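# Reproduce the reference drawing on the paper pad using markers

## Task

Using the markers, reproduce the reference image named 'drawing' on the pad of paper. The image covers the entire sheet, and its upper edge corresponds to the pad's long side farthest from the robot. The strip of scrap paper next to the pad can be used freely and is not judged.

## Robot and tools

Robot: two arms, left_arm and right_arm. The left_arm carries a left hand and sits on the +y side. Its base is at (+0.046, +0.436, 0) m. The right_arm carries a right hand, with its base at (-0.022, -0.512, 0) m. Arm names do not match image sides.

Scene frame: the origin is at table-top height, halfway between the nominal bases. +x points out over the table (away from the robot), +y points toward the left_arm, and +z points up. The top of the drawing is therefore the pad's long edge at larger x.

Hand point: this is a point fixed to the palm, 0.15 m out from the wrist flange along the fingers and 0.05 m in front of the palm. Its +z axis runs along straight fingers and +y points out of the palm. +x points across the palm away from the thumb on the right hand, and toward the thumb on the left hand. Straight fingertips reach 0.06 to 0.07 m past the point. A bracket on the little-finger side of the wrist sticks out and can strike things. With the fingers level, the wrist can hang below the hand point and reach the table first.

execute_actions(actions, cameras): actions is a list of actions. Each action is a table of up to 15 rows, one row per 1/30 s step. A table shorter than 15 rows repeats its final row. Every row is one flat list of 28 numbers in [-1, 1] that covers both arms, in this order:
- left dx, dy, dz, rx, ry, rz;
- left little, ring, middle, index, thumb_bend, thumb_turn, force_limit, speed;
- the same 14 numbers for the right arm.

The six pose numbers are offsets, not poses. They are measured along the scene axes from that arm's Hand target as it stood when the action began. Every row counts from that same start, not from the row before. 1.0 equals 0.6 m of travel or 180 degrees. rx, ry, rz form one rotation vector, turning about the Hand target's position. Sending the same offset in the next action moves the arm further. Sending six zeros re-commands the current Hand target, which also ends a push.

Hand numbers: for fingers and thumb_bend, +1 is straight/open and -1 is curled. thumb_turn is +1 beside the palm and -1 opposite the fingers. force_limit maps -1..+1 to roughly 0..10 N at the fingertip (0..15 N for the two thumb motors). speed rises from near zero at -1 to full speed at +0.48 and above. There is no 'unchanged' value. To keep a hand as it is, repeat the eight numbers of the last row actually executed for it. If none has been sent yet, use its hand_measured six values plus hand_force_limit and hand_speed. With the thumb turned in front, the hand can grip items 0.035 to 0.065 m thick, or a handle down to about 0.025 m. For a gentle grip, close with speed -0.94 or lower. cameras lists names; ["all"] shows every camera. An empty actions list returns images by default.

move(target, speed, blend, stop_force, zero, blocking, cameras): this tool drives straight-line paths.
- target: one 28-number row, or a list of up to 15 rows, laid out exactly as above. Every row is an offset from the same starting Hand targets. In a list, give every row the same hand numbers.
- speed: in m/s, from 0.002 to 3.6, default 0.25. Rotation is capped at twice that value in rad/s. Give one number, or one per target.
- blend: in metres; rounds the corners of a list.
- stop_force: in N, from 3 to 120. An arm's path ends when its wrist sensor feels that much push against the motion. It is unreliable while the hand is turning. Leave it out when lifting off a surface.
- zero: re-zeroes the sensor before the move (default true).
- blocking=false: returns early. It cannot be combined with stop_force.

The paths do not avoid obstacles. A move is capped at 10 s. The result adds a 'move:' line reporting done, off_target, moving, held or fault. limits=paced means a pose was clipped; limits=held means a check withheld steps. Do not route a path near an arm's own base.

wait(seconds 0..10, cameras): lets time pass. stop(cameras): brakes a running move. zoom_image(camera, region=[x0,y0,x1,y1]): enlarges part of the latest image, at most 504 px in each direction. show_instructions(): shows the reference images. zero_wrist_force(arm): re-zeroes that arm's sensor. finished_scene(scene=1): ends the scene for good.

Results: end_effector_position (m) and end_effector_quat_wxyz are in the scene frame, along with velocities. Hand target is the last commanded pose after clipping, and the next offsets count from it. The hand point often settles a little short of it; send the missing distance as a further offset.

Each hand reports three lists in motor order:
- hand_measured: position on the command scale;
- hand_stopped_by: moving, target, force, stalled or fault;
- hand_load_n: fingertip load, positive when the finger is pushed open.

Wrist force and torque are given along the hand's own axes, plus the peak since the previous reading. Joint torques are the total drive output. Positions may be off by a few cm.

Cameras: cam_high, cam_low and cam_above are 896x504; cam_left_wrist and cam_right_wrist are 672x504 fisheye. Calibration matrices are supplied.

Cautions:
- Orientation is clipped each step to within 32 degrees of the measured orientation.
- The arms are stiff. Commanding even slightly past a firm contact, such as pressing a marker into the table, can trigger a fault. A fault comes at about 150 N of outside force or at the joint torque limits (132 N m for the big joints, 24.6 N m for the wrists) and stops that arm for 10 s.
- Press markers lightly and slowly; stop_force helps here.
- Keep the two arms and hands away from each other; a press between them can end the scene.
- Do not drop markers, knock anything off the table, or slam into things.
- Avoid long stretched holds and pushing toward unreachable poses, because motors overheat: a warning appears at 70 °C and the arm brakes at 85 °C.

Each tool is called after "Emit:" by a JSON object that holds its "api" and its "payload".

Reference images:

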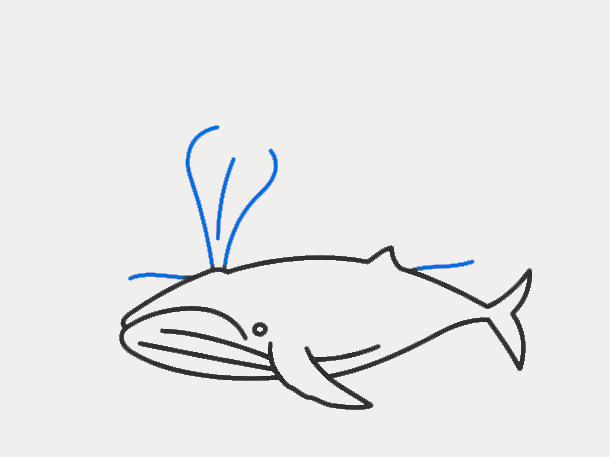

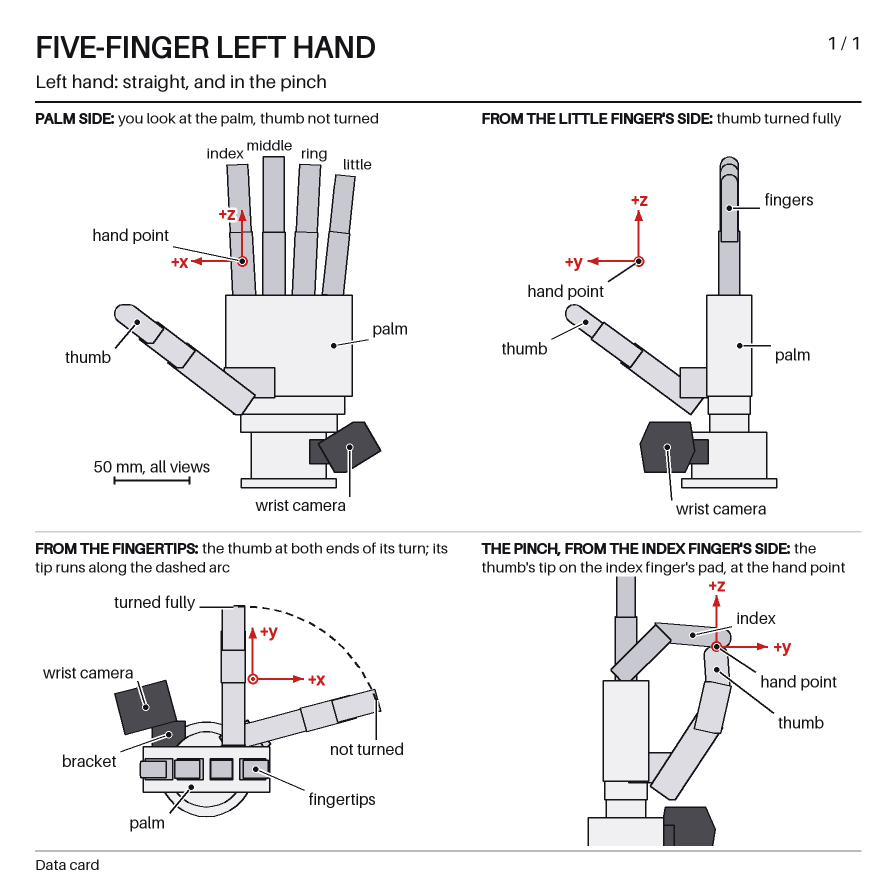

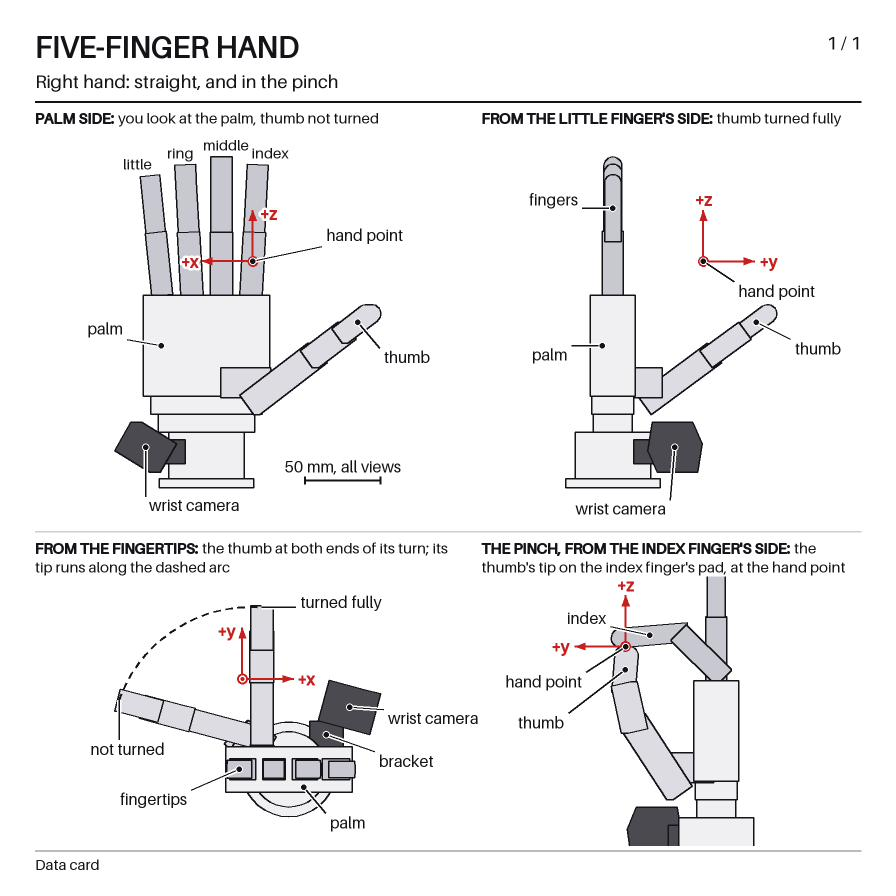

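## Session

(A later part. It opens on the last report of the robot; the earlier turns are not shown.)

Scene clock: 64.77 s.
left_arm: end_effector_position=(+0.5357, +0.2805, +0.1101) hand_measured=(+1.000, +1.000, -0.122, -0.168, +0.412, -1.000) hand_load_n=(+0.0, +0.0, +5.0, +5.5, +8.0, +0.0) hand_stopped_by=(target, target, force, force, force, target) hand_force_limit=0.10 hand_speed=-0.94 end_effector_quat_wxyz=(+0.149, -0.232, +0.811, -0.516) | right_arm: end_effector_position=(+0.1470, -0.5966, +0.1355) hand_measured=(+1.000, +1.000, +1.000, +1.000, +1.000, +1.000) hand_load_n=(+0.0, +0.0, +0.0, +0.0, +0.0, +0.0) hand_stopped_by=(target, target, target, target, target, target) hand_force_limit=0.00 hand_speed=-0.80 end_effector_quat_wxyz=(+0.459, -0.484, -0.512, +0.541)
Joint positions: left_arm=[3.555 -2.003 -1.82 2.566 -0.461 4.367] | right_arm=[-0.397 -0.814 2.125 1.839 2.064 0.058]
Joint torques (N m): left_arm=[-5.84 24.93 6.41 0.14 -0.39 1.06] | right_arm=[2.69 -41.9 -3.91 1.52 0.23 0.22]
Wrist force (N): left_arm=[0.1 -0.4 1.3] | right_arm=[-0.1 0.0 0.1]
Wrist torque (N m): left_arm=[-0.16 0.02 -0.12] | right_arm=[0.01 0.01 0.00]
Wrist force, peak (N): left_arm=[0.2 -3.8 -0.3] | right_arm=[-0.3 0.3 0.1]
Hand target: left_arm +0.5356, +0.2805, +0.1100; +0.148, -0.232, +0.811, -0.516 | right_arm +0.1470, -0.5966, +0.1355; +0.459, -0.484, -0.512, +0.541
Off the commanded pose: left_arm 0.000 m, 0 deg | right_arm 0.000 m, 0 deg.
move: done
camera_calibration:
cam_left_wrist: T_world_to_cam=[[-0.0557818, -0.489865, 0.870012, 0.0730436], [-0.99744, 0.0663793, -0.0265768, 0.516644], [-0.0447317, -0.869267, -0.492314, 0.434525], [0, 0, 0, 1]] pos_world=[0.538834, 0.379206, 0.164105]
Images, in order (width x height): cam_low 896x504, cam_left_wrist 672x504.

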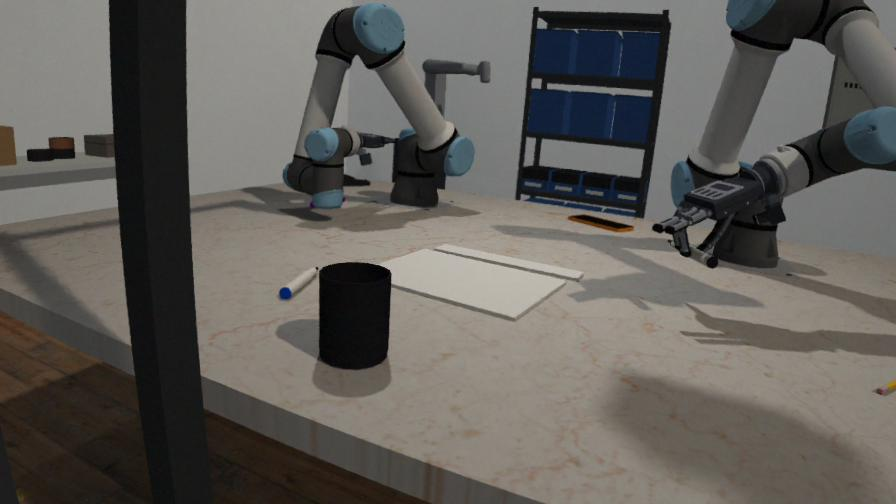

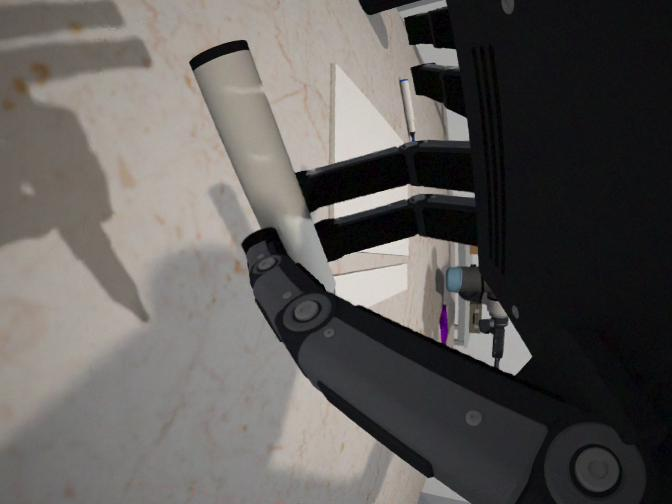

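Emit:
{"api": "move", "payload": {"target": [-0.1143, -0.4308, 0.15, 0.2673, -0.3714, -0.1322, 1, 1, -0.4, -0.4, 0.05, -1, 0.1, -0.94, 0,0,0,0,0,0, 1,1,1,1,1,1,0,-0.8], "speed": 0.15, "cameras": ["all"]}}

Scene clock: 73.10 s.
left_arm: end_effector_position=(+0.4671, +0.0220, +0.2000) hand_measured=(+1.000, +1.000, -0.122, -0.168, +0.412, -1.000) hand_load_n=(+0.0, +0.0, +4.5, +5.5, +8.5, -0.5) hand_stopped_by=(target, target, force, force, force, target) hand_force_limit=0.10 hand_speed=-0.94 end_effector_quat_wxyz=(+0.530, +0.313, +0.757, -0.220) | right_arm: end_effector_position=(+0.1470, -0.5966, +0.1355) hand_measured=(+1.000, +1.000, +1.000, +1.000, +1.000, +1.000) hand_load_n=(+0.0, +0.0, +0.0, +0.0, +0.0, +0.0) hand_stopped_by=(target, target, target, target, target, target) hand_force_limit=0.00 hand_speed=-0.80 end_effector_quat_wxyz=(+0.459, -0.484, -0.512, +0.541)
Joint positions: left_arm=[2.581 -1.643 -1.972 3.259 -1.365 4.787] | right_arm=[-0.397 -0.814 2.125 1.839 2.064 0.058]
Joint torques (N m): left_arm=[0.57 29.2 11.17 -1.32 1.2 0.87] | right_arm=[0.5 -42.29 -3.93 1.72 0.43 0.06]
Wrist force (N): left_arm=[1.0 -0.3 1.1] | right_arm=[-0.1 0.0 -0.1]
Wrist torque (N m): left_arm=[-0.04 -0.13 0.08] | right_arm=[0.01 0.01 0.00]
Wrist force, peak (N): left_arm=[0.7 -0.6 1.7] | right_arm=[-0.3 0.2 0.0]
Hand target: left_arm +0.4670, +0.0220, +0.2000; +0.530, +0.313, +0.757, -0.220 | right_arm +0.1470, -0.5966, +0.1355; +0.459, -0.484, -0.512, +0.541
Off the commanded pose: left_arm 0.000 m, 0 deg | right_arm 0.000 m, 0 deg.
move: done
camera_calibration:
cam_left_wrist: T_world_to_cam=[[-0.759558, -0.586815, -0.28057, 0.425339], [-0.349141, 0.731776, -0.585325, 0.26204], [0.548792, -0.34663, -0.760707, 0.0159492], [0, 0, 0, 1]] pos_world=[0.405806, 0.0633695, 0.284848]

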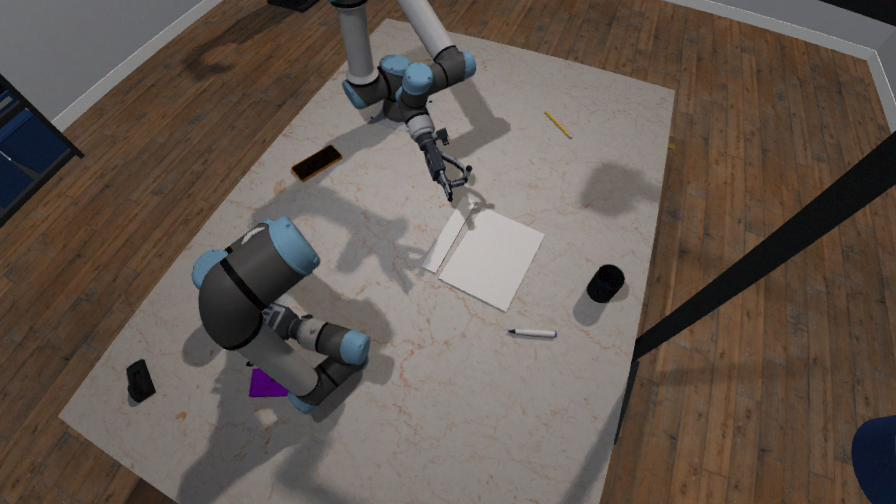

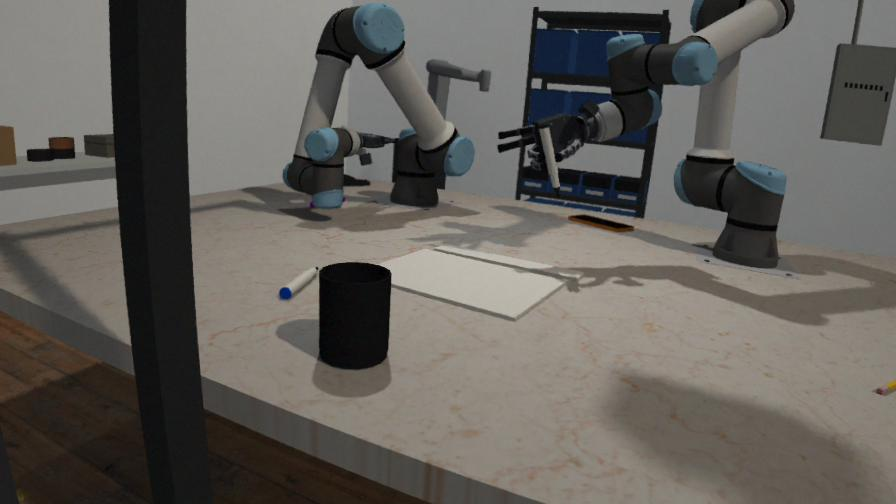

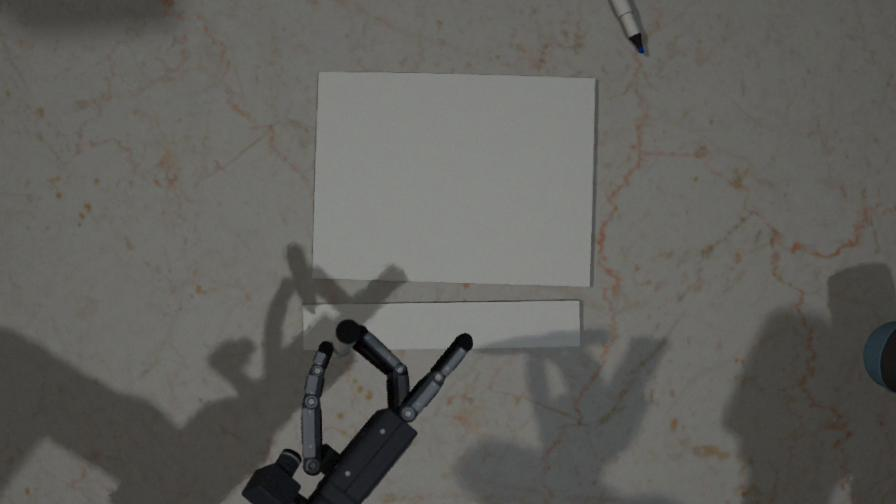

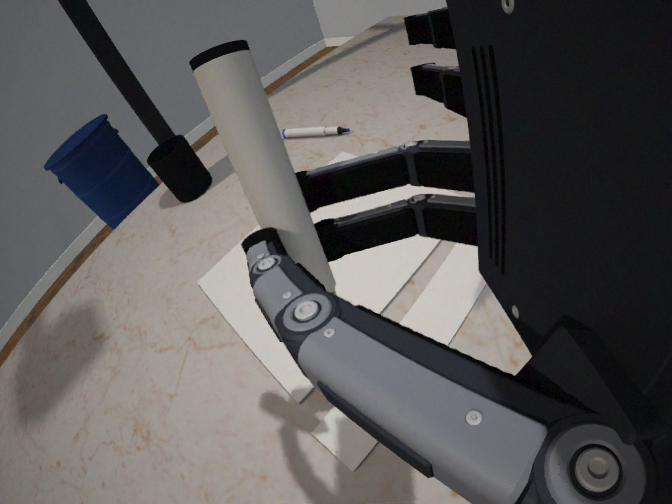

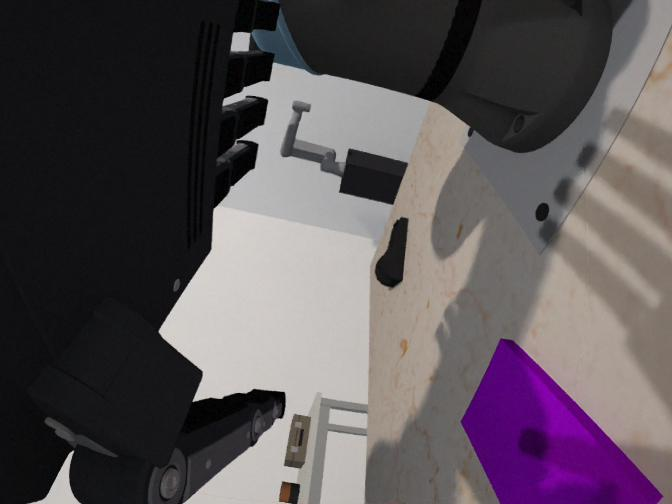

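Emit:
{"api": "zoom_image", "payload": {"camera": "cam_above", "region": [296, 56, 346, 86]}}

Emit:
{"api": "zoom_image", "payload": {"camera": "cam_above", "region": [570, 60, 620, 90]}}

Emit:
{"api": "zoom_image", "payload": {"camera": "cam_above", "region": [296, 265, 346, 295]}}

Emit:
{"api": "zoom_image", "payload": {"camera": "cam_above", "region": [570, 270, 620, 300]}}

Scaled by 10.080 from the camera's 896x504 image, which has a finer 1280x720 frame.

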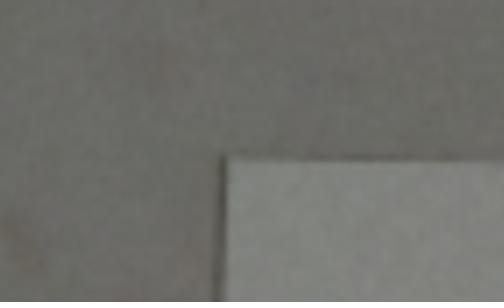

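Scaled by 10.080 from the camera's 896x504 image, which has a finer 1280x720 frame.

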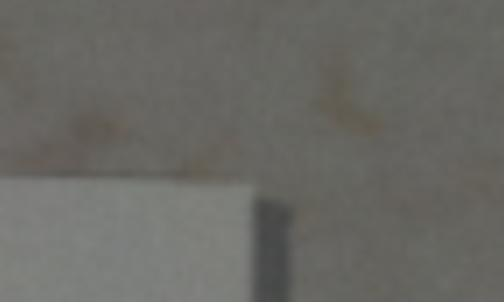

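Scaled by 10.080 from the camera's 896x504 image, which has a finer 1280x720 frame.

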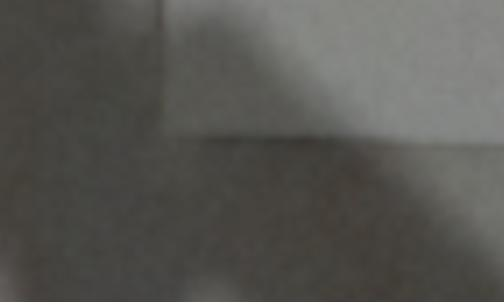

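Scaled by 10.080 from the camera's 896x504 image, which has a finer 1280x720 frame.

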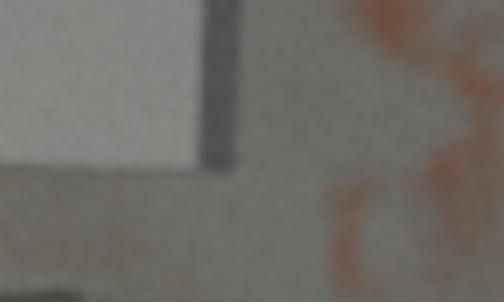

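Emit:
{"api": "move", "payload": {"target": [0.0133, 0.0133, -0.2167, 0, 0, 0, 1, 1, -0.4, -0.4, 0.05, -1, 0.1, -0.94, 0,0,0,0,0,0, 1,1,1,1,1,1,0,-0.8], "speed": 0.15, "cameras": ["cam_low", "cam_above"]}}

Emit:
{"api": "zoom_image", "payload": {"camera": "cam_low", "region": [480, 160, 660, 300]}}

Scene clock: 77.30 s.
left_arm: end_effector_position=(+0.4750, +0.0301, +0.0700) hand_measured=(+1.000, +1.000, -0.122, -0.168, +0.412, -1.000) hand_load_n=(+0.0, -0.5, +4.5, +5.5, +8.0, +0.0) hand_stopped_by=(target, target, force, force, force, target) hand_force_limit=0.10 hand_speed=-0.94 end_effector_quat_wxyz=(+0.530, +0.313, +0.757, -0.220) | right_arm: end_effector_position=(+0.1470, -0.5966, +0.1355) hand_measured=(+1.000, +1.000, +1.000, +1.000, +1.000, +1.000) hand_load_n=(+0.0, +0.0, +0.0, +0.0, +0.0, +0.0) hand_stopped_by=(target, target, target, target, target, target) hand_force_limit=0.00 hand_speed=-0.80 end_effector_quat_wxyz=(+0.459, -0.484, -0.512, +0.541)
Joint positions: left_arm=[2.613 -1.852 -2.134 3.627 -1.335 4.799] | right_arm=[-0.397 -0.814 2.125 1.839 2.064 0.058]
Joint torques (N m): left_arm=[-10.33 19.12 18.45 2.64 -1.88 -1.36] | right_arm=[1.19 -41.72 -3.25 1.84 0.2 0.12]
Wrist force (N): left_arm=[0.8 -0.3 1.0] | right_arm=[-0.2 0.1 0.0]
Wrist torque (N m): left_arm=[-0.04 -0.11 -0.05] | right_arm=[0.03 0.02 0.00]
Wrist force, peak (N): left_arm=[2.4 -0.2 1.6] | right_arm=[-0.3 0.1 -0.2]
Hand target: left_arm +0.4750, +0.0300, +0.0700; +0.530, +0.313, +0.757, -0.220 | right_arm +0.1470, -0.5966, +0.1355; +0.459, -0.484, -0.512, +0.541
Off the commanded pose: left_arm 0.000 m, 0 deg | right_arm 0.000 m, 0 deg.
move: done
Images, in order (width x height): cam_low 896x504, cam_above 896x504.

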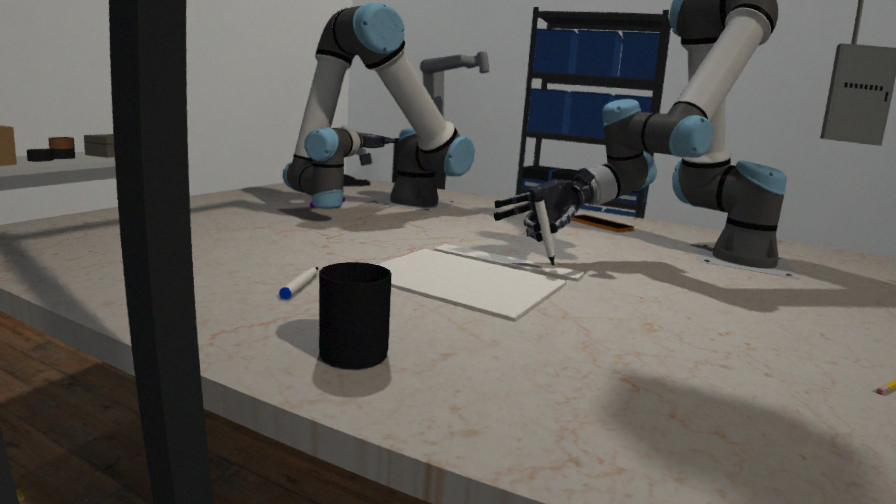

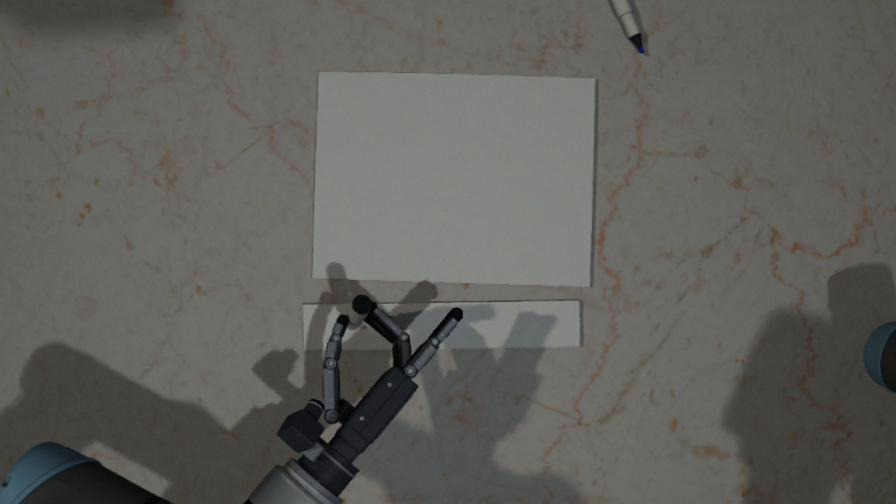

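Scaled by 2.800 from the camera's 896x504 image, which has a finer 1280x720 frame.

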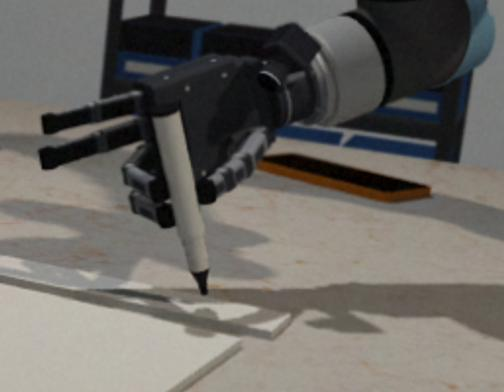

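Emit:
{"api": "move", "payload": {"target": [0, 0, -0.0417, 0, 0, 0, 1, 1, -0.4, -0.4, 0.05, -1, 0.1, -0.94, 0,0,0,0,0,0, 1,1,1,1,1,1,0,-0.8], "speed": 0.006, "stop_force": 3, "cameras": ["cam_low", "cam_left_wrist"]}}

Emit:
{"api": "zoom_image", "payload": {"camera": "cam_low", "region": [480, 160, 660, 300]}}

Scene clock: 80.13 s.
left_arm: end_effector_position=(+0.4750, +0.0300, +0.0610) hand_measured=(+1.000, +1.000, -0.122, -0.168, +0.412, -1.000) hand_load_n=(+0.0, +0.0, +5.5, +4.5, +8.0, -1.0) hand_stopped_by=(target, target, force, force, force, target) hand_force_limit=0.10 hand_speed=-0.94 end_effector_quat_wxyz=(+0.530, +0.313, +0.756, -0.220) | right_arm: end_effector_position=(+0.1470, -0.5966, +0.1355) hand_measured=(+1.000, +1.000, +1.000, +1.000, +1.000, +1.000) hand_load_n=(+0.0, +0.0, +0.0, +0.0, +0.0, -0.5) hand_stopped_by=(target, target, target, target, target, target) hand_force_limit=0.00 hand_speed=-0.80 end_effector_quat_wxyz=(+0.459, -0.484, -0.512, +0.541)
Joint positions: left_arm=[2.613 -1.871 -2.141 3.654 -1.335 4.799] | right_arm=[-0.397 -0.814 2.125 1.839 2.064 0.058]
Joint torques (N m): left_arm=[-9.59 32.54 22.1 -1.87 -1.97 -1.23] | right_arm=[1.92 -41.35 -3.66 1.98 0.37 0.13]
Wrist force (N): left_arm=[-1.8 -0.3 0.5] | right_arm=[-0.1 0.1 0.0]
Wrist torque (N m): left_arm=[-0.03 -0.08 -0.01] | right_arm=[0.02 0.01 0.00]
Wrist force, peak (N): left_arm=[-3.3 -0.4 1.0] | right_arm=[-0.3 0.2 0.1]
Hand target: left_arm +0.4750, +0.0300, +0.0610; +0.530, +0.313, +0.756, -0.220 (not the last commanded pose) | right_arm +0.1470, -0.5966, +0.1355; +0.459, -0.484, -0.512, +0.541
Off the commanded pose: left_arm 0.016 m, 0 deg | right_arm 0.000 m, 0 deg.
move: contact (left_arm)
camera_calibration:
cam_left_wrist: T_world_to_cam=[[-0.759534, -0.58676, -0.280752, 0.397076], [-0.349055, 0.731869, -0.585258, 0.177591], [0.54888, -0.346526, -0.760691, -0.0913214], [0, 0, 0, 1]] pos_world=[0.413706, 0.0713699, 0.145949]
Images, in order (width x height): cam_low 896x504, cam_left_wrist 672x504.

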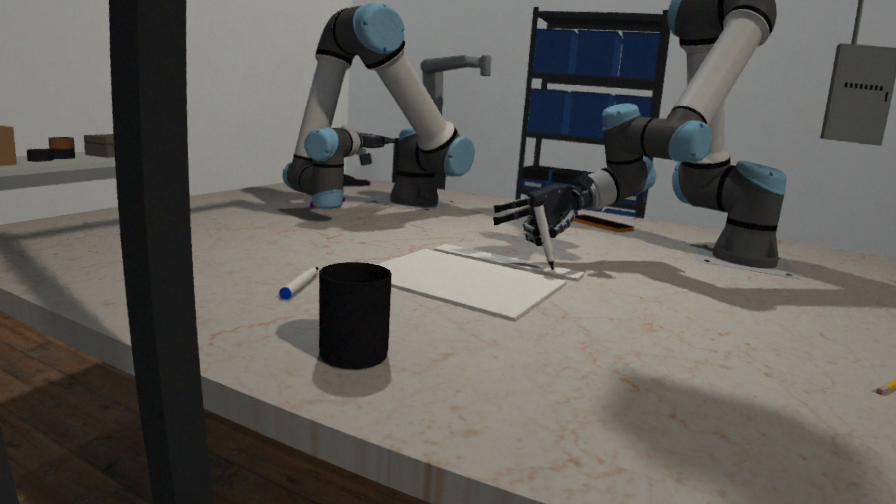

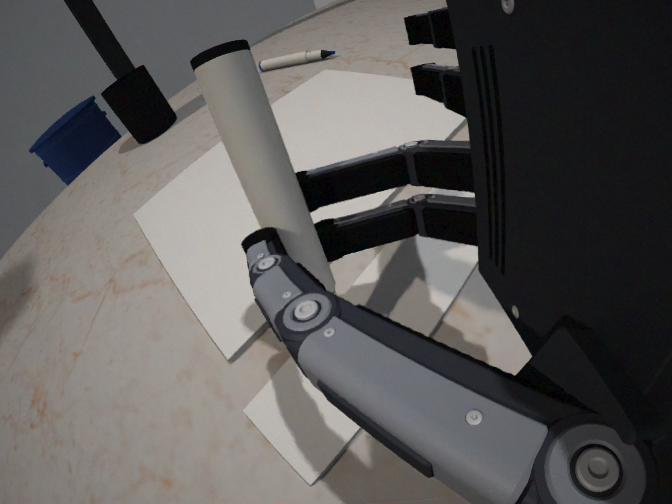

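Scaled by 2.800 from the camera's 896x504 image, which has a finer 1280x720 frame.

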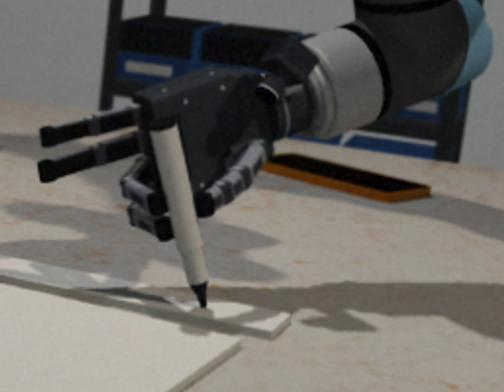

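Emit:
{"api": "move", "payload": {"target": [[0.01, 0, 0, 0, 0, 0, 1, 1, -0.4, -0.4, 0.05, -1, 0.1, -0.94, 0,0,0,0,0,0, 1,1,1,1,1,1,0,-0.8],[-0.01, 0, 0, 0, 0, 0, 1, 1, -0.4, -0.4, 0.05, -1, 0.1, -0.94, 0,0,0,0,0,0, 1,1,1,1,1,1,0,-0.8],[0.0, 0, 0, 0, 0, 0, 1, 1, -0.4, -0.4, 0.05, -1, 0.1, -0.94, 0,0,0,0,0,0, 1,1,1,1,1,1,0,-0.8],[0.0, 0.01, 0, 0, 0, 0, 1, 1, -0.4, -0.4, 0.05, -1, 0.1, -0.94, 0,0,0,0,0,0, 1,1,1,1,1,1,0,-0.8],[0.0, -0.01, 0, 0, 0, 0, 1, 1, -0.4, -0.4, 0.05, -1, 0.1, -0.94, 0,0,0,0,0,0, 1,1,1,1,1,1,0,-0.8],[0.0, 0, 0, 0, 0, 0, 1, 1, -0.4, -0.4, 0.05, -1, 0.1, -0.94, 0,0,0,0,0,0, 1,1,1,1,1,1,0,-0.8]], "speed": 0.03, "cameras": ["cam_low", "cam_left_wrist"]}}

Scene clock: 83.57 s.
left_arm: end_effector_position=(+0.4750, +0.0301, +0.0611) hand_measured=(+1.000, +1.000, -0.122, -0.168, +0.412, -1.000) hand_load_n=(+0.0, +0.0, +5.5, +2.5, +6.5, -2.0) hand_stopped_by=(target, target, force, force, force, target) hand_force_limit=0.10 hand_speed=-0.94 end_effector_quat_wxyz=(+0.530, +0.313, +0.756, -0.220) end_effector_velocity=(+0.001, -0.002, +0.000) end_effector_angular_velocity=(+0.000, -0.002, +0.002) | right_arm: end_effector_position=(+0.1470, -0.5966, +0.1355) hand_measured=(+1.000, +1.000, +1.000, +1.000, +1.000, +1.000) hand_load_n=(+0.0, +0.0, +0.0, +0.0, +0.0, +0.0) hand_stopped_by=(target, target, target, target, target, target) hand_force_limit=0.00 hand_speed=-0.80 end_effector_quat_wxyz=(+0.459, -0.484, -0.512, +0.541)
Joint positions: left_arm=[2.613 -1.87 -2.142 3.654 -1.335 4.799] | right_arm=[-0.397 -0.814 2.125 1.839 2.064 0.058]
Joint velocities: left_arm=[-0.004 -0.003 0.005 -0.001 -0.006 -0.001] | right_arm=[within noise]
Joint torques (N m): left_arm=[-8.95 17.04 21.07 -0.25 -2.46 -1.34] | right_arm=[1.56 -43.55 -2.4 1.99 0.09 0.2]
Wrist force (N): left_arm=[-2.8 -0.8 0.1] | right_arm=[-0.1 -0.1 0.1]
Wrist torque (N m): left_arm=[-0.05 -0.04 -0.02] | right_arm=[0.00 0.01 -0.01]
Wrist force, peak (N): left_arm=[-5.3 0.0 0.5] | right_arm=[-0.4 0.0 -0.2]
Hand target: left_arm +0.4750, +0.0300, +0.0610; +0.530, +0.313, +0.756, -0.220 | right_arm +0.1470, -0.5966, +0.1355; +0.459, -0.484, -0.512, +0.541
Off the commanded pose: left_arm 0.000 m, 0 deg | right_arm 0.000 m, 0 deg.
move: done
camera_calibration:
cam_left_wrist: T_world_to_cam=[[-0.759522, -0.586702, -0.280903, 0.397148], [-0.348907, 0.731911, -0.585295, 0.177459], [0.54899, -0.346535, -0.760607, -0.0913441], [0, 0, 0, 1]] pos_world=[0.413707, 0.07147, 0.145949]
Images, in order (width x height): cam_low 896x504, cam_left_wrist 672x504.

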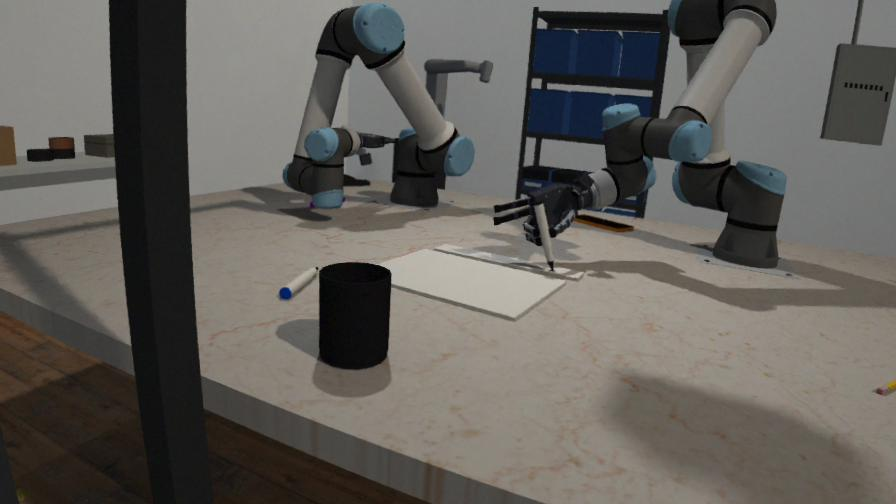

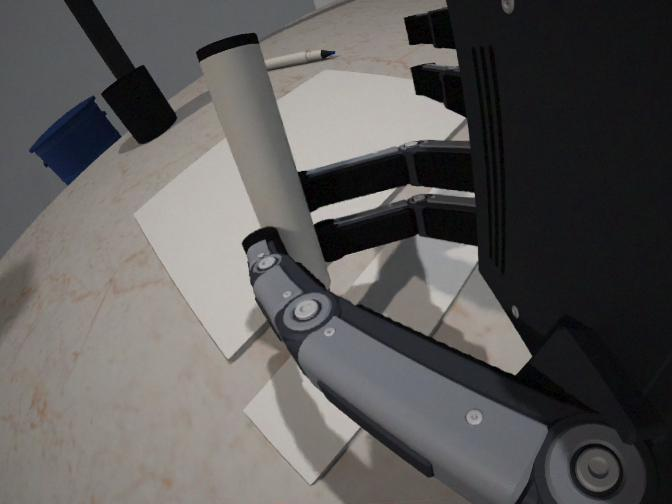

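Emit:
{"api": "move", "payload": {"target": [[0, 0, 0.05, 0, 0, 0, 1, 1, -0.4, -0.4, 0.05, -1, 0.1, -0.94, 0,0,0,0,0,0, 1,1,1,1,1,1,0,-0.8],[-0.2, 0.1, 0.15, 0, 0, 0, 1, 1, -0.4, -0.4, 0.05, -1, 0.1, -0.94, 0,0,0,0,0,0, 1,1,1,1,1,1,0,-0.8]], "speed": 0.2, "cameras": ["cam_low", "cam_above"]}}

Emit:
{"api": "zoom_image", "payload": {"camera": "cam_above", "region": [295, 290, 385, 360]}}

Emit:
{"api": "zoom_image", "payload": {"camera": "cam_low", "region": [420, 140, 640, 300]}}

Scene clock: 85.77 s.
left_arm: end_effector_position=(+0.3551, +0.0899, +0.1511) hand_measured=(+1.000, +1.000, -0.122, -0.168, +0.412, -1.000) hand_load_n=(+0.0, +0.0, +5.0, +4.0, +6.5, -0.5) hand_stopped_by=(target, target, force, force, force, target) hand_force_limit=0.10 hand_speed=-0.94 end_effector_quat_wxyz=(+0.530, +0.313, +0.756, -0.220) | right_arm: end_effector_position=(+0.1470, -0.5966, +0.1355) hand_measured=(+1.000, +1.000, +1.000, +1.000, +1.000, +1.000) hand_load_n=(+0.0, +0.0, +0.0, +0.0, +0.0, -0.5) hand_stopped_by=(target, target, target, target, target, target) hand_force_limit=0.00 hand_speed=-0.80 end_effector_quat_wxyz=(+0.459, -0.484, -0.512, +0.541)
Joint positions: left_arm=[2.568 -1.399 -2.345 3.39 -1.377 4.783] | right_arm=[-0.397 -0.814 2.125 1.839 2.064 0.058]
Joint torques (N m): left_arm=[8.42 17.05 13.84 -0.58 2.2 1.42] | right_arm=[1.37 -42.73 -3.78 1.88 0.1 -0.03]
Wrist force (N): left_arm=[1.1 -0.3 1.0] | right_arm=[-0.1 -0.1 0.0]
Wrist torque (N m): left_arm=[-0.03 -0.15 0.09] | right_arm=[-0.01 0.02 -0.01]
Wrist force, peak (N): left_arm=[0.9 0.2 2.6] | right_arm=[-0.3 0.3 0.0]
Hand target: left_arm +0.3550, +0.0900, +0.1510; +0.530, +0.313, +0.756, -0.220 | right_arm +0.1470, -0.5966, +0.1355; +0.459, -0.484, -0.512, +0.541
Off the commanded pose: left_arm 0.000 m, 0 deg | right_arm 0.000 m, 0 deg.
move: done
Images, in order (width x height): cam_low 896x504, cam_above 896x504.

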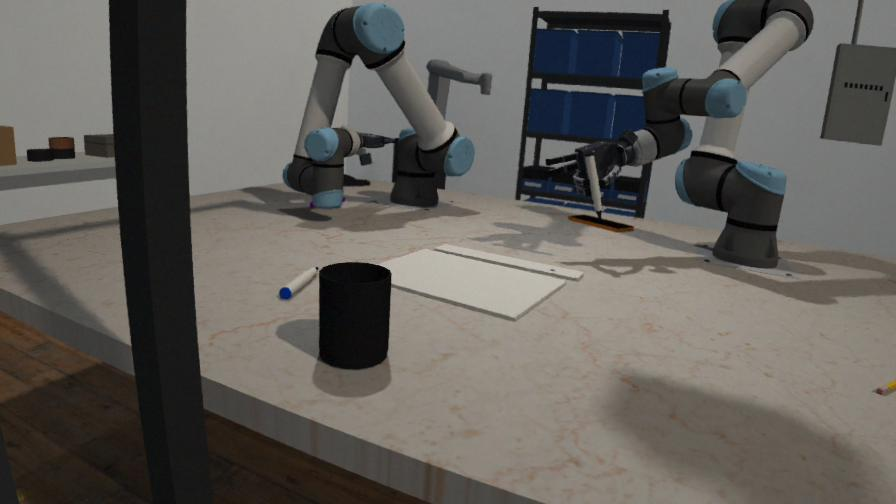

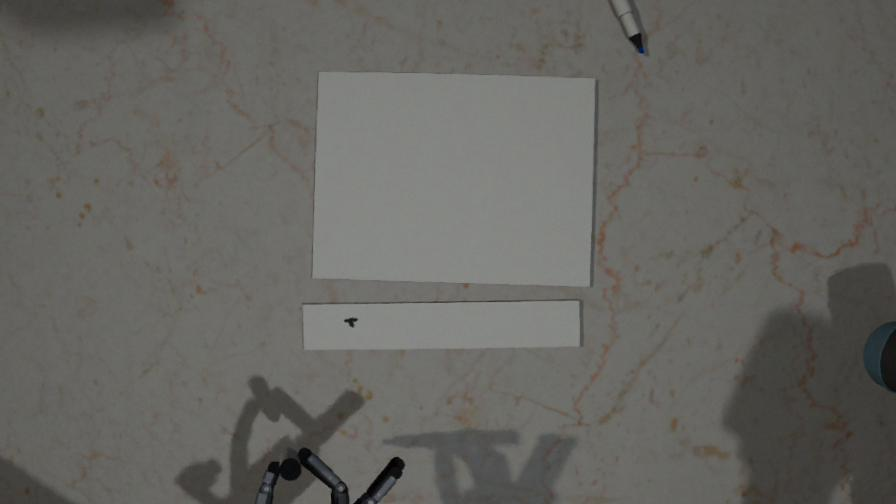

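Scaled by 5.600 from the camera's 896x504 image, which has a finer 1280x720 frame.

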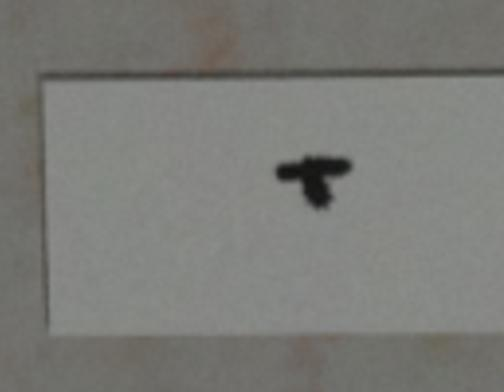

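Scaled by 2.291 from the camera's 896x504 image, which has a finer 1280x720 frame.

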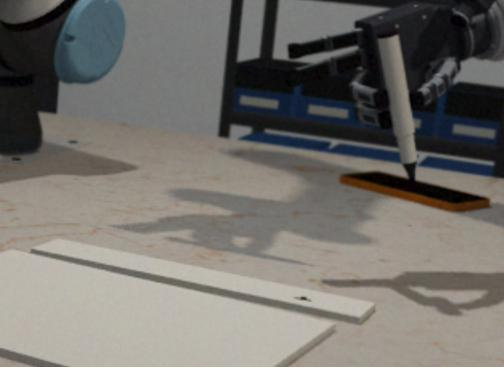

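Emit:
{"api": "move", "payload": {"target": [0,0,0, 0, 0, 0, 1, 1, -0.5, -0.5, -0.05, -1, 0.7, -0.94, 0,0,0,0,0,0, 1,1,1,1,1,1,0,-0.8], "speed": 0.2, "cameras": ["cam_left_wrist"]}}

Scene clock: 86.63 s.
left_arm: end_effector_position=(+0.3550, +0.0900, +0.1510) hand_measured=(+1.000, +1.000, -0.138, -0.188, +0.410, -1.000) hand_load_n=(+0.0, +0.0, +7.5, +7.5, +12.5, -1.0) hand_stopped_by=(target, target, force, force, force, target) hand_force_limit=0.70 hand_speed=-0.94 end_effector_quat_wxyz=(+0.530, +0.313, +0.756, -0.220) | right_arm: end_effector_position=(+0.1470, -0.5966, +0.1355) hand_measured=(+1.000, +1.000, +1.000, +1.000, +1.000, +1.000) hand_load_n=(-0.5, +0.0, +0.0, +0.0, +0.0, -0.5) hand_stopped_by=(target, target, target, target, target, target) hand_force_limit=0.00 hand_speed=-0.80 end_effector_quat_wxyz=(+0.459, -0.484, -0.512, +0.541)
Joint positions: left_arm=[2.568 -1.399 -2.346 3.39 -1.377 4.783] | right_arm=[-0.397 -0.814 2.125 1.839 2.064 0.058]
Joint torques (N m): left_arm=[9.21 17.38 9.1 -1.32 2.3 1.36] | right_arm=[2.57 -41.95 -3.1 2.09 0.23 0.11]
Wrist force (N): left_arm=[1.0 -0.4 1.1] | right_arm=[-0.3 0.0 0.0]
Wrist torque (N m): left_arm=[-0.04 -0.12 0.09] | right_arm=[0.01 0.04 -0.01]
Wrist force, peak (N): left_arm=[1.4 -0.3 1.1] | right_arm=[-0.2 0.2 -0.2]
Hand target: left_arm +0.3550, +0.0900, +0.1510; +0.530, +0.313, +0.756, -0.220 | right_arm +0.1470, -0.5966, +0.1355; +0.459, -0.484, -0.512, +0.541
Off the commanded pose: left_arm 0.000 m, 0 deg | right_arm 0.000 m, 0 deg.
move: done
camera_calibration:
cam_left_wrist: T_world_to_cam=[[-0.759534, -0.58676, -0.280752, 0.366405], [-0.349055, 0.731869, -0.585258, 0.144465], [0.54888, -0.346526, -0.760691, 0.0637979], [0, 0, 0, 1]] pos_world=[0.293706, 0.13137, 0.235949]
Images, in order (width x height): cam_left_wrist 672x504.

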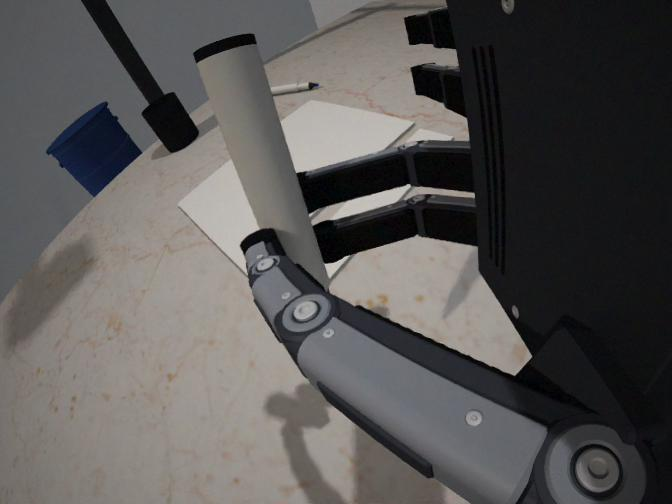

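Emit:
{"api": "move", "payload": {"target": [[0.175,-0.4517,0, 0, 0, 0, 1, 1, -0.5, -0.5, -0.05, -1, 0.7, -0.94, 0,0,0,0,0,0, 1,1,1,1,1,1,0,-0.8],[0.175,-0.4517,-0.14, 0, 0, 0, 1, 1, -0.5, -0.5, -0.05, -1, 0.7, -0.94, 0,0,0,0,0,0, 1,1,1,1,1,1,0,-0.8]], "speed": 0.2}}

Emit:
{"api": "move", "payload": {"target": [0,0,-0.03, 0, 0, 0, 1, 1, -0.5, -0.5, -0.05, -1, 0.7, -0.94, 0,0,0,0,0,0, 1,1,1,1,1,1,0,-0.8], "speed": 0.004, "stop_force": 3, "cameras": ["cam_left_wrist"]}}

Scene clock: 90.07 s.
left_arm: end_effector_position=(+0.4600, -0.1810, +0.0671) hand_measured=(+1.000, +1.000, -0.138, -0.188, +0.410, -1.000) hand_load_n=(+0.0, +0.0, +8.0, +7.5, +12.5, -1.0) hand_stopped_by=(target, target, force, force, force, target) hand_force_limit=0.70 hand_speed=-0.94 end_effector_quat_wxyz=(+0.530, +0.313, +0.757, -0.220) | right_arm: end_effector_position=(+0.1470, -0.5966, +0.1355) hand_measured=(+1.000, +1.000, +1.000, +1.000, +1.000, +1.000) hand_load_n=(+0.0, +0.0, +0.0, +0.0, +0.0, +0.0) hand_stopped_by=(target, target, target, target, target, target) hand_force_limit=0.00 hand_speed=-0.80 end_effector_quat_wxyz=(+0.459, -0.484, -0.512, +0.541)
Joint positions: left_arm=[2.226 -2.19 -1.59 3.429 -1.699 4.665] | right_arm=[-0.397 -0.814 2.125 1.839 2.064 0.058]
Joint torques (N m): left_arm=[8.77 36.32 21.5 2.05 1.53 1.42] | right_arm=[1.77 -43.24 -2.66 1.73 0.39 0.04]
Wrist force (N): left_arm=[1.0 -0.3 0.8] | right_arm=[0.1 -0.1 0.1]
Wrist torque (N m): left_arm=[-0.01 -0.15 0.10] | right_arm=[-0.01 -0.02 0.01]
Wrist force, peak (N): left_arm=[2.9 -0.1 1.6] | right_arm=[-0.1 0.4 -0.1]
Hand target: left_arm +0.4600, -0.1810, +0.0670; +0.530, +0.313, +0.756, -0.220 | right_arm +0.1470, -0.5966, +0.1355; +0.459, -0.484, -0.512, +0.541
Off the commanded pose: left_arm 0.000 m, 0 deg | right_arm 0.000 m, 0 deg.
move: done

Scene clock: 92.70 s.
left_arm: end_effector_position=(+0.4601, -0.1810, +0.0611) hand_measured=(+1.000, +1.000, -0.138, -0.188, +0.410, -1.000) hand_load_n=(+0.0, +0.0, +8.5, +7.0, +13.0, -2.0) hand_stopped_by=(target, target, force, force, force, target) hand_force_limit=0.70 hand_speed=-0.94 end_effector_quat_wxyz=(+0.530, +0.313, +0.756, -0.220) | right_arm: end_effector_position=(+0.1470, -0.5966, +0.1355) hand_measured=(+1.000, +1.000, +1.000, +1.000, +1.000, +1.000) hand_load_n=(+0.0, +0.0, +0.0, +0.0, +0.0, +0.0) hand_stopped_by=(target, target, target, target, target, target) hand_force_limit=0.00 hand_speed=-0.80 end_effector_quat_wxyz=(+0.459, -0.484, -0.512, +0.541)
Joint positions: left_arm=[2.226 -2.198 -1.594 3.441 -1.698 4.665] | right_arm=[-0.397 -0.814 2.125 1.839 2.064 0.058]
Joint torques (N m): left_arm=[6.46 47.03 23.48 -2 2.19 1.05] | right_arm=[1.26 -42.81 -2.73 1.75 0.31 0.33]
Wrist force (N): left_arm=[-3.2 -0.4 0.5] | right_arm=[-0.1 0.1 0.0]
Wrist torque (N m): left_arm=[0.00 -0.10 0.13] | right_arm=[0.03 0.02 0.00]
Wrist force, peak (N): left_arm=[-3.8 -0.5 0.5] | right_arm=[-0.1 -0.1 -0.4]
Hand target: left_arm +0.4601, -0.1810, +0.0611; +0.530, +0.313, +0.756, -0.220 (not the last commanded pose) | right_arm +0.1470, -0.5966, +0.1355; +0.459, -0.484, -0.512, +0.541
Off the commanded pose: left_arm 0.012 m, 0 deg | right_arm 0.000 m, 0 deg.
move: contact (left_arm)
camera_calibration:
cam_left_wrist: T_world_to_cam=[[-0.759495, -0.586759, -0.280859, 0.261877], [-0.348966, 0.731867, -0.585315, 0.326751], [0.548991, -0.346534, -0.760607, -0.156263], [0, 0, 0, 1]] pos_world=[0.398706, -0.13963, 0.145949]
Images, in order (width x height): cam_left_wrist 672x504.

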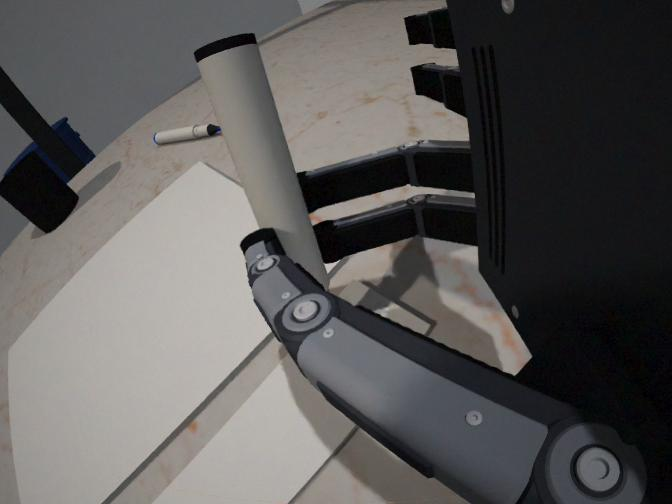

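Emit:
{"api": "move", "payload": {"target": [0,0,0.000833, 0, 0, 0, 1, 1, -0.5, -0.5, -0.05, -1, 0.7, -0.94, 0,0,0,0,0,0, 1,1,1,1,1,1,0,-0.8], "speed": 0.01}}

Emit:
{"api": "move", "payload": {"target": [0,0,0.000833, 0, 0, 0, 1, 1, -0.5, -0.5, -0.05, -1, 0.7, -0.94, 0,0,0,0,0,0, 1,1,1,1,1,1,0,-0.8], "speed": 0.01}}

Emit:
{"api": "move", "payload": {"target": [0,0,0.000833, 0, 0, 0, 1, 1, -0.5, -0.5, -0.05, -1, 0.7, -0.94, 0,0,0,0,0,0, 1,1,1,1,1,1,0,-0.8], "speed": 0.01}}

Scene clock: 93.67 s.
left_arm: end_effector_position=(+0.4601, -0.1810, +0.0616) hand_measured=(+1.000, +1.000, -0.138, -0.188, +0.410, -1.000) hand_load_n=(+0.0, +0.0, +8.0, +7.5, +12.5, -1.5) hand_stopped_by=(target, target, force, force, force, target) hand_force_limit=0.70 hand_speed=-0.94 end_effector_quat_wxyz=(+0.530, +0.313, +0.756, -0.220) | right_arm: end_effector_position=(+0.1470, -0.5966, +0.1355) hand_measured=(+1.000, +1.000, +1.000, +1.000, +1.000, +1.000) hand_load_n=(+0.0, +0.0, -0.5, +0.0, +0.0, +0.0) hand_stopped_by=(target, target, target, target, target, target) hand_force_limit=0.00 hand_speed=-0.80 end_effector_quat_wxyz=(+0.459, -0.484, -0.512, +0.541)
Joint positions: left_arm=[2.226 -2.198 -1.593 3.44 -1.698 4.665] | right_arm=[-0.397 -0.814 2.125 1.839 2.064 0.058]
Joint torques (N m): left_arm=[6.8 48.86 25.92 -1.11 2.2 0.8] | right_arm=[0.36 -42.69 -2.43 1.51 0.36 0.25]
Wrist force (N): left_arm=[0.7 -0.2 0.9] | right_arm=[-0.2 0.1 -0.1]
Wrist torque (N m): left_arm=[-0.02 -0.17 0.12] | right_arm=[0.03 0.03 -0.01]
Wrist force, peak (N): left_arm=[-3.3 -0.5 0.7] | right_arm=[-0.3 0.3 0.0]
Hand target: left_arm +0.4601, -0.1810, +0.0616; +0.530, +0.313, +0.756, -0.220 | right_arm +0.1470, -0.5966, +0.1355; +0.459, -0.484, -0.512, +0.541
Off the commanded pose: left_arm 0.000 m, 0 deg | right_arm 0.000 m, 0 deg.
move: done

Scene clock: 94.37 s.
left_arm: end_effector_position=(+0.4601, -0.1810, +0.0621) hand_measured=(+1.000, +1.000, -0.138, -0.188, +0.410, -1.000) hand_load_n=(+0.0, +0.0, +7.5, +7.5, +12.5, -1.0) hand_stopped_by=(target, target, force, force, force, target) hand_force_limit=0.70 hand_speed=-0.94 end_effector_quat_wxyz=(+0.530, +0.313, +0.756, -0.220) | right_arm: end_effector_position=(+0.1470, -0.5966, +0.1355) hand_measured=(+1.000, +1.000, +1.000, +1.000, +1.000, +1.000) hand_load_n=(+0.0, +0.0, +0.0, +0.0, +0.0, +0.0) hand_stopped_by=(target, target, target, target, target, target) hand_force_limit=0.00 hand_speed=-0.80 end_effector_quat_wxyz=(+0.459, -0.484, -0.512, +0.541)
Joint positions: left_arm=[2.226 -2.197 -1.593 3.439 -1.698 4.665] | right_arm=[-0.397 -0.814 2.125 1.839 2.064 0.058]
Joint torques (N m): left_arm=[6.68 48.98 25.94 -1.05 2.2 0.94] | right_arm=[0.94 -42.13 -3.05 1.8 0.07 0.32]
Wrist force (N): left_arm=[1.0 -0.2 0.8] | right_arm=[-0.1 0.0 0.0]
Wrist torque (N m): left_arm=[0.01 -0.16 0.09] | right_arm=[0.00 0.02 0.00]
Wrist force, peak (N): left_arm=[1.3 -0.2 1.0] | right_arm=[-0.2 0.3 -0.2]
Hand target: left_arm +0.4601, -0.1810, +0.0621; +0.530, +0.313, +0.756, -0.220 | right_arm +0.1470, -0.5966, +0.1355; +0.459, -0.484, -0.512, +0.541
Off the commanded pose: left_arm 0.000 m, 0 deg | right_arm 0.000 m, 0 deg.
move: done

Scene clock: 95.07 s.
left_arm: end_effector_position=(+0.4601, -0.1810, +0.0626) hand_measured=(+1.000, +1.000, -0.138, -0.188, +0.410, -1.000) hand_load_n=(+0.0, +0.0, +8.0, +7.5, +12.5, -1.0) hand_stopped_by=(target, target, force, force, force, target) hand_force_limit=0.70 hand_speed=-0.94 end_effector_quat_wxyz=(+0.530, +0.313, +0.756, -0.220) | right_arm: end_effector_position=(+0.1470, -0.5966, +0.1355) hand_measured=(+1.000, +1.000, +1.000, +1.000, +1.000, +1.000) hand_load_n=(+0.0, +0.0, +0.0, +0.0, +0.0, +0.0) hand_stopped_by=(target, target, target, target, target, target) hand_force_limit=0.00 hand_speed=-0.80 end_effector_quat_wxyz=(+0.459, -0.484, -0.512, +0.541)
Joint positions: left_arm=[2.226 -2.196 -1.593 3.438 -1.698 4.665] | right_arm=[-0.397 -0.814 2.125 1.839 2.064 0.058]
Joint torques (N m): left_arm=[6.9 48.34 25.81 -1.13 2.2 0.86] | right_arm=[2.12 -43.33 -3.04 1.89 0.33 0.29]
Wrist force (N): left_arm=[1.1 -0.3 1.0] | right_arm=[0.1 0.2 0.0]
Wrist torque (N m): left_arm=[-0.01 -0.17 0.10] | right_arm=[0.04 -0.01 0.01]
Wrist force, peak (N): left_arm=[1.2 -0.4 1.2] | right_arm=[-0.2 -0.1 -0.2]
Hand target: left_arm +0.4601, -0.1810, +0.0626; +0.530, +0.313, +0.756, -0.220 | right_arm +0.1470, -0.5966, +0.1355; +0.459, -0.484, -0.512, +0.541
Off the commanded pose: left_arm 0.000 m, 0 deg | right_arm 0.000 m, 0 deg.
move: done


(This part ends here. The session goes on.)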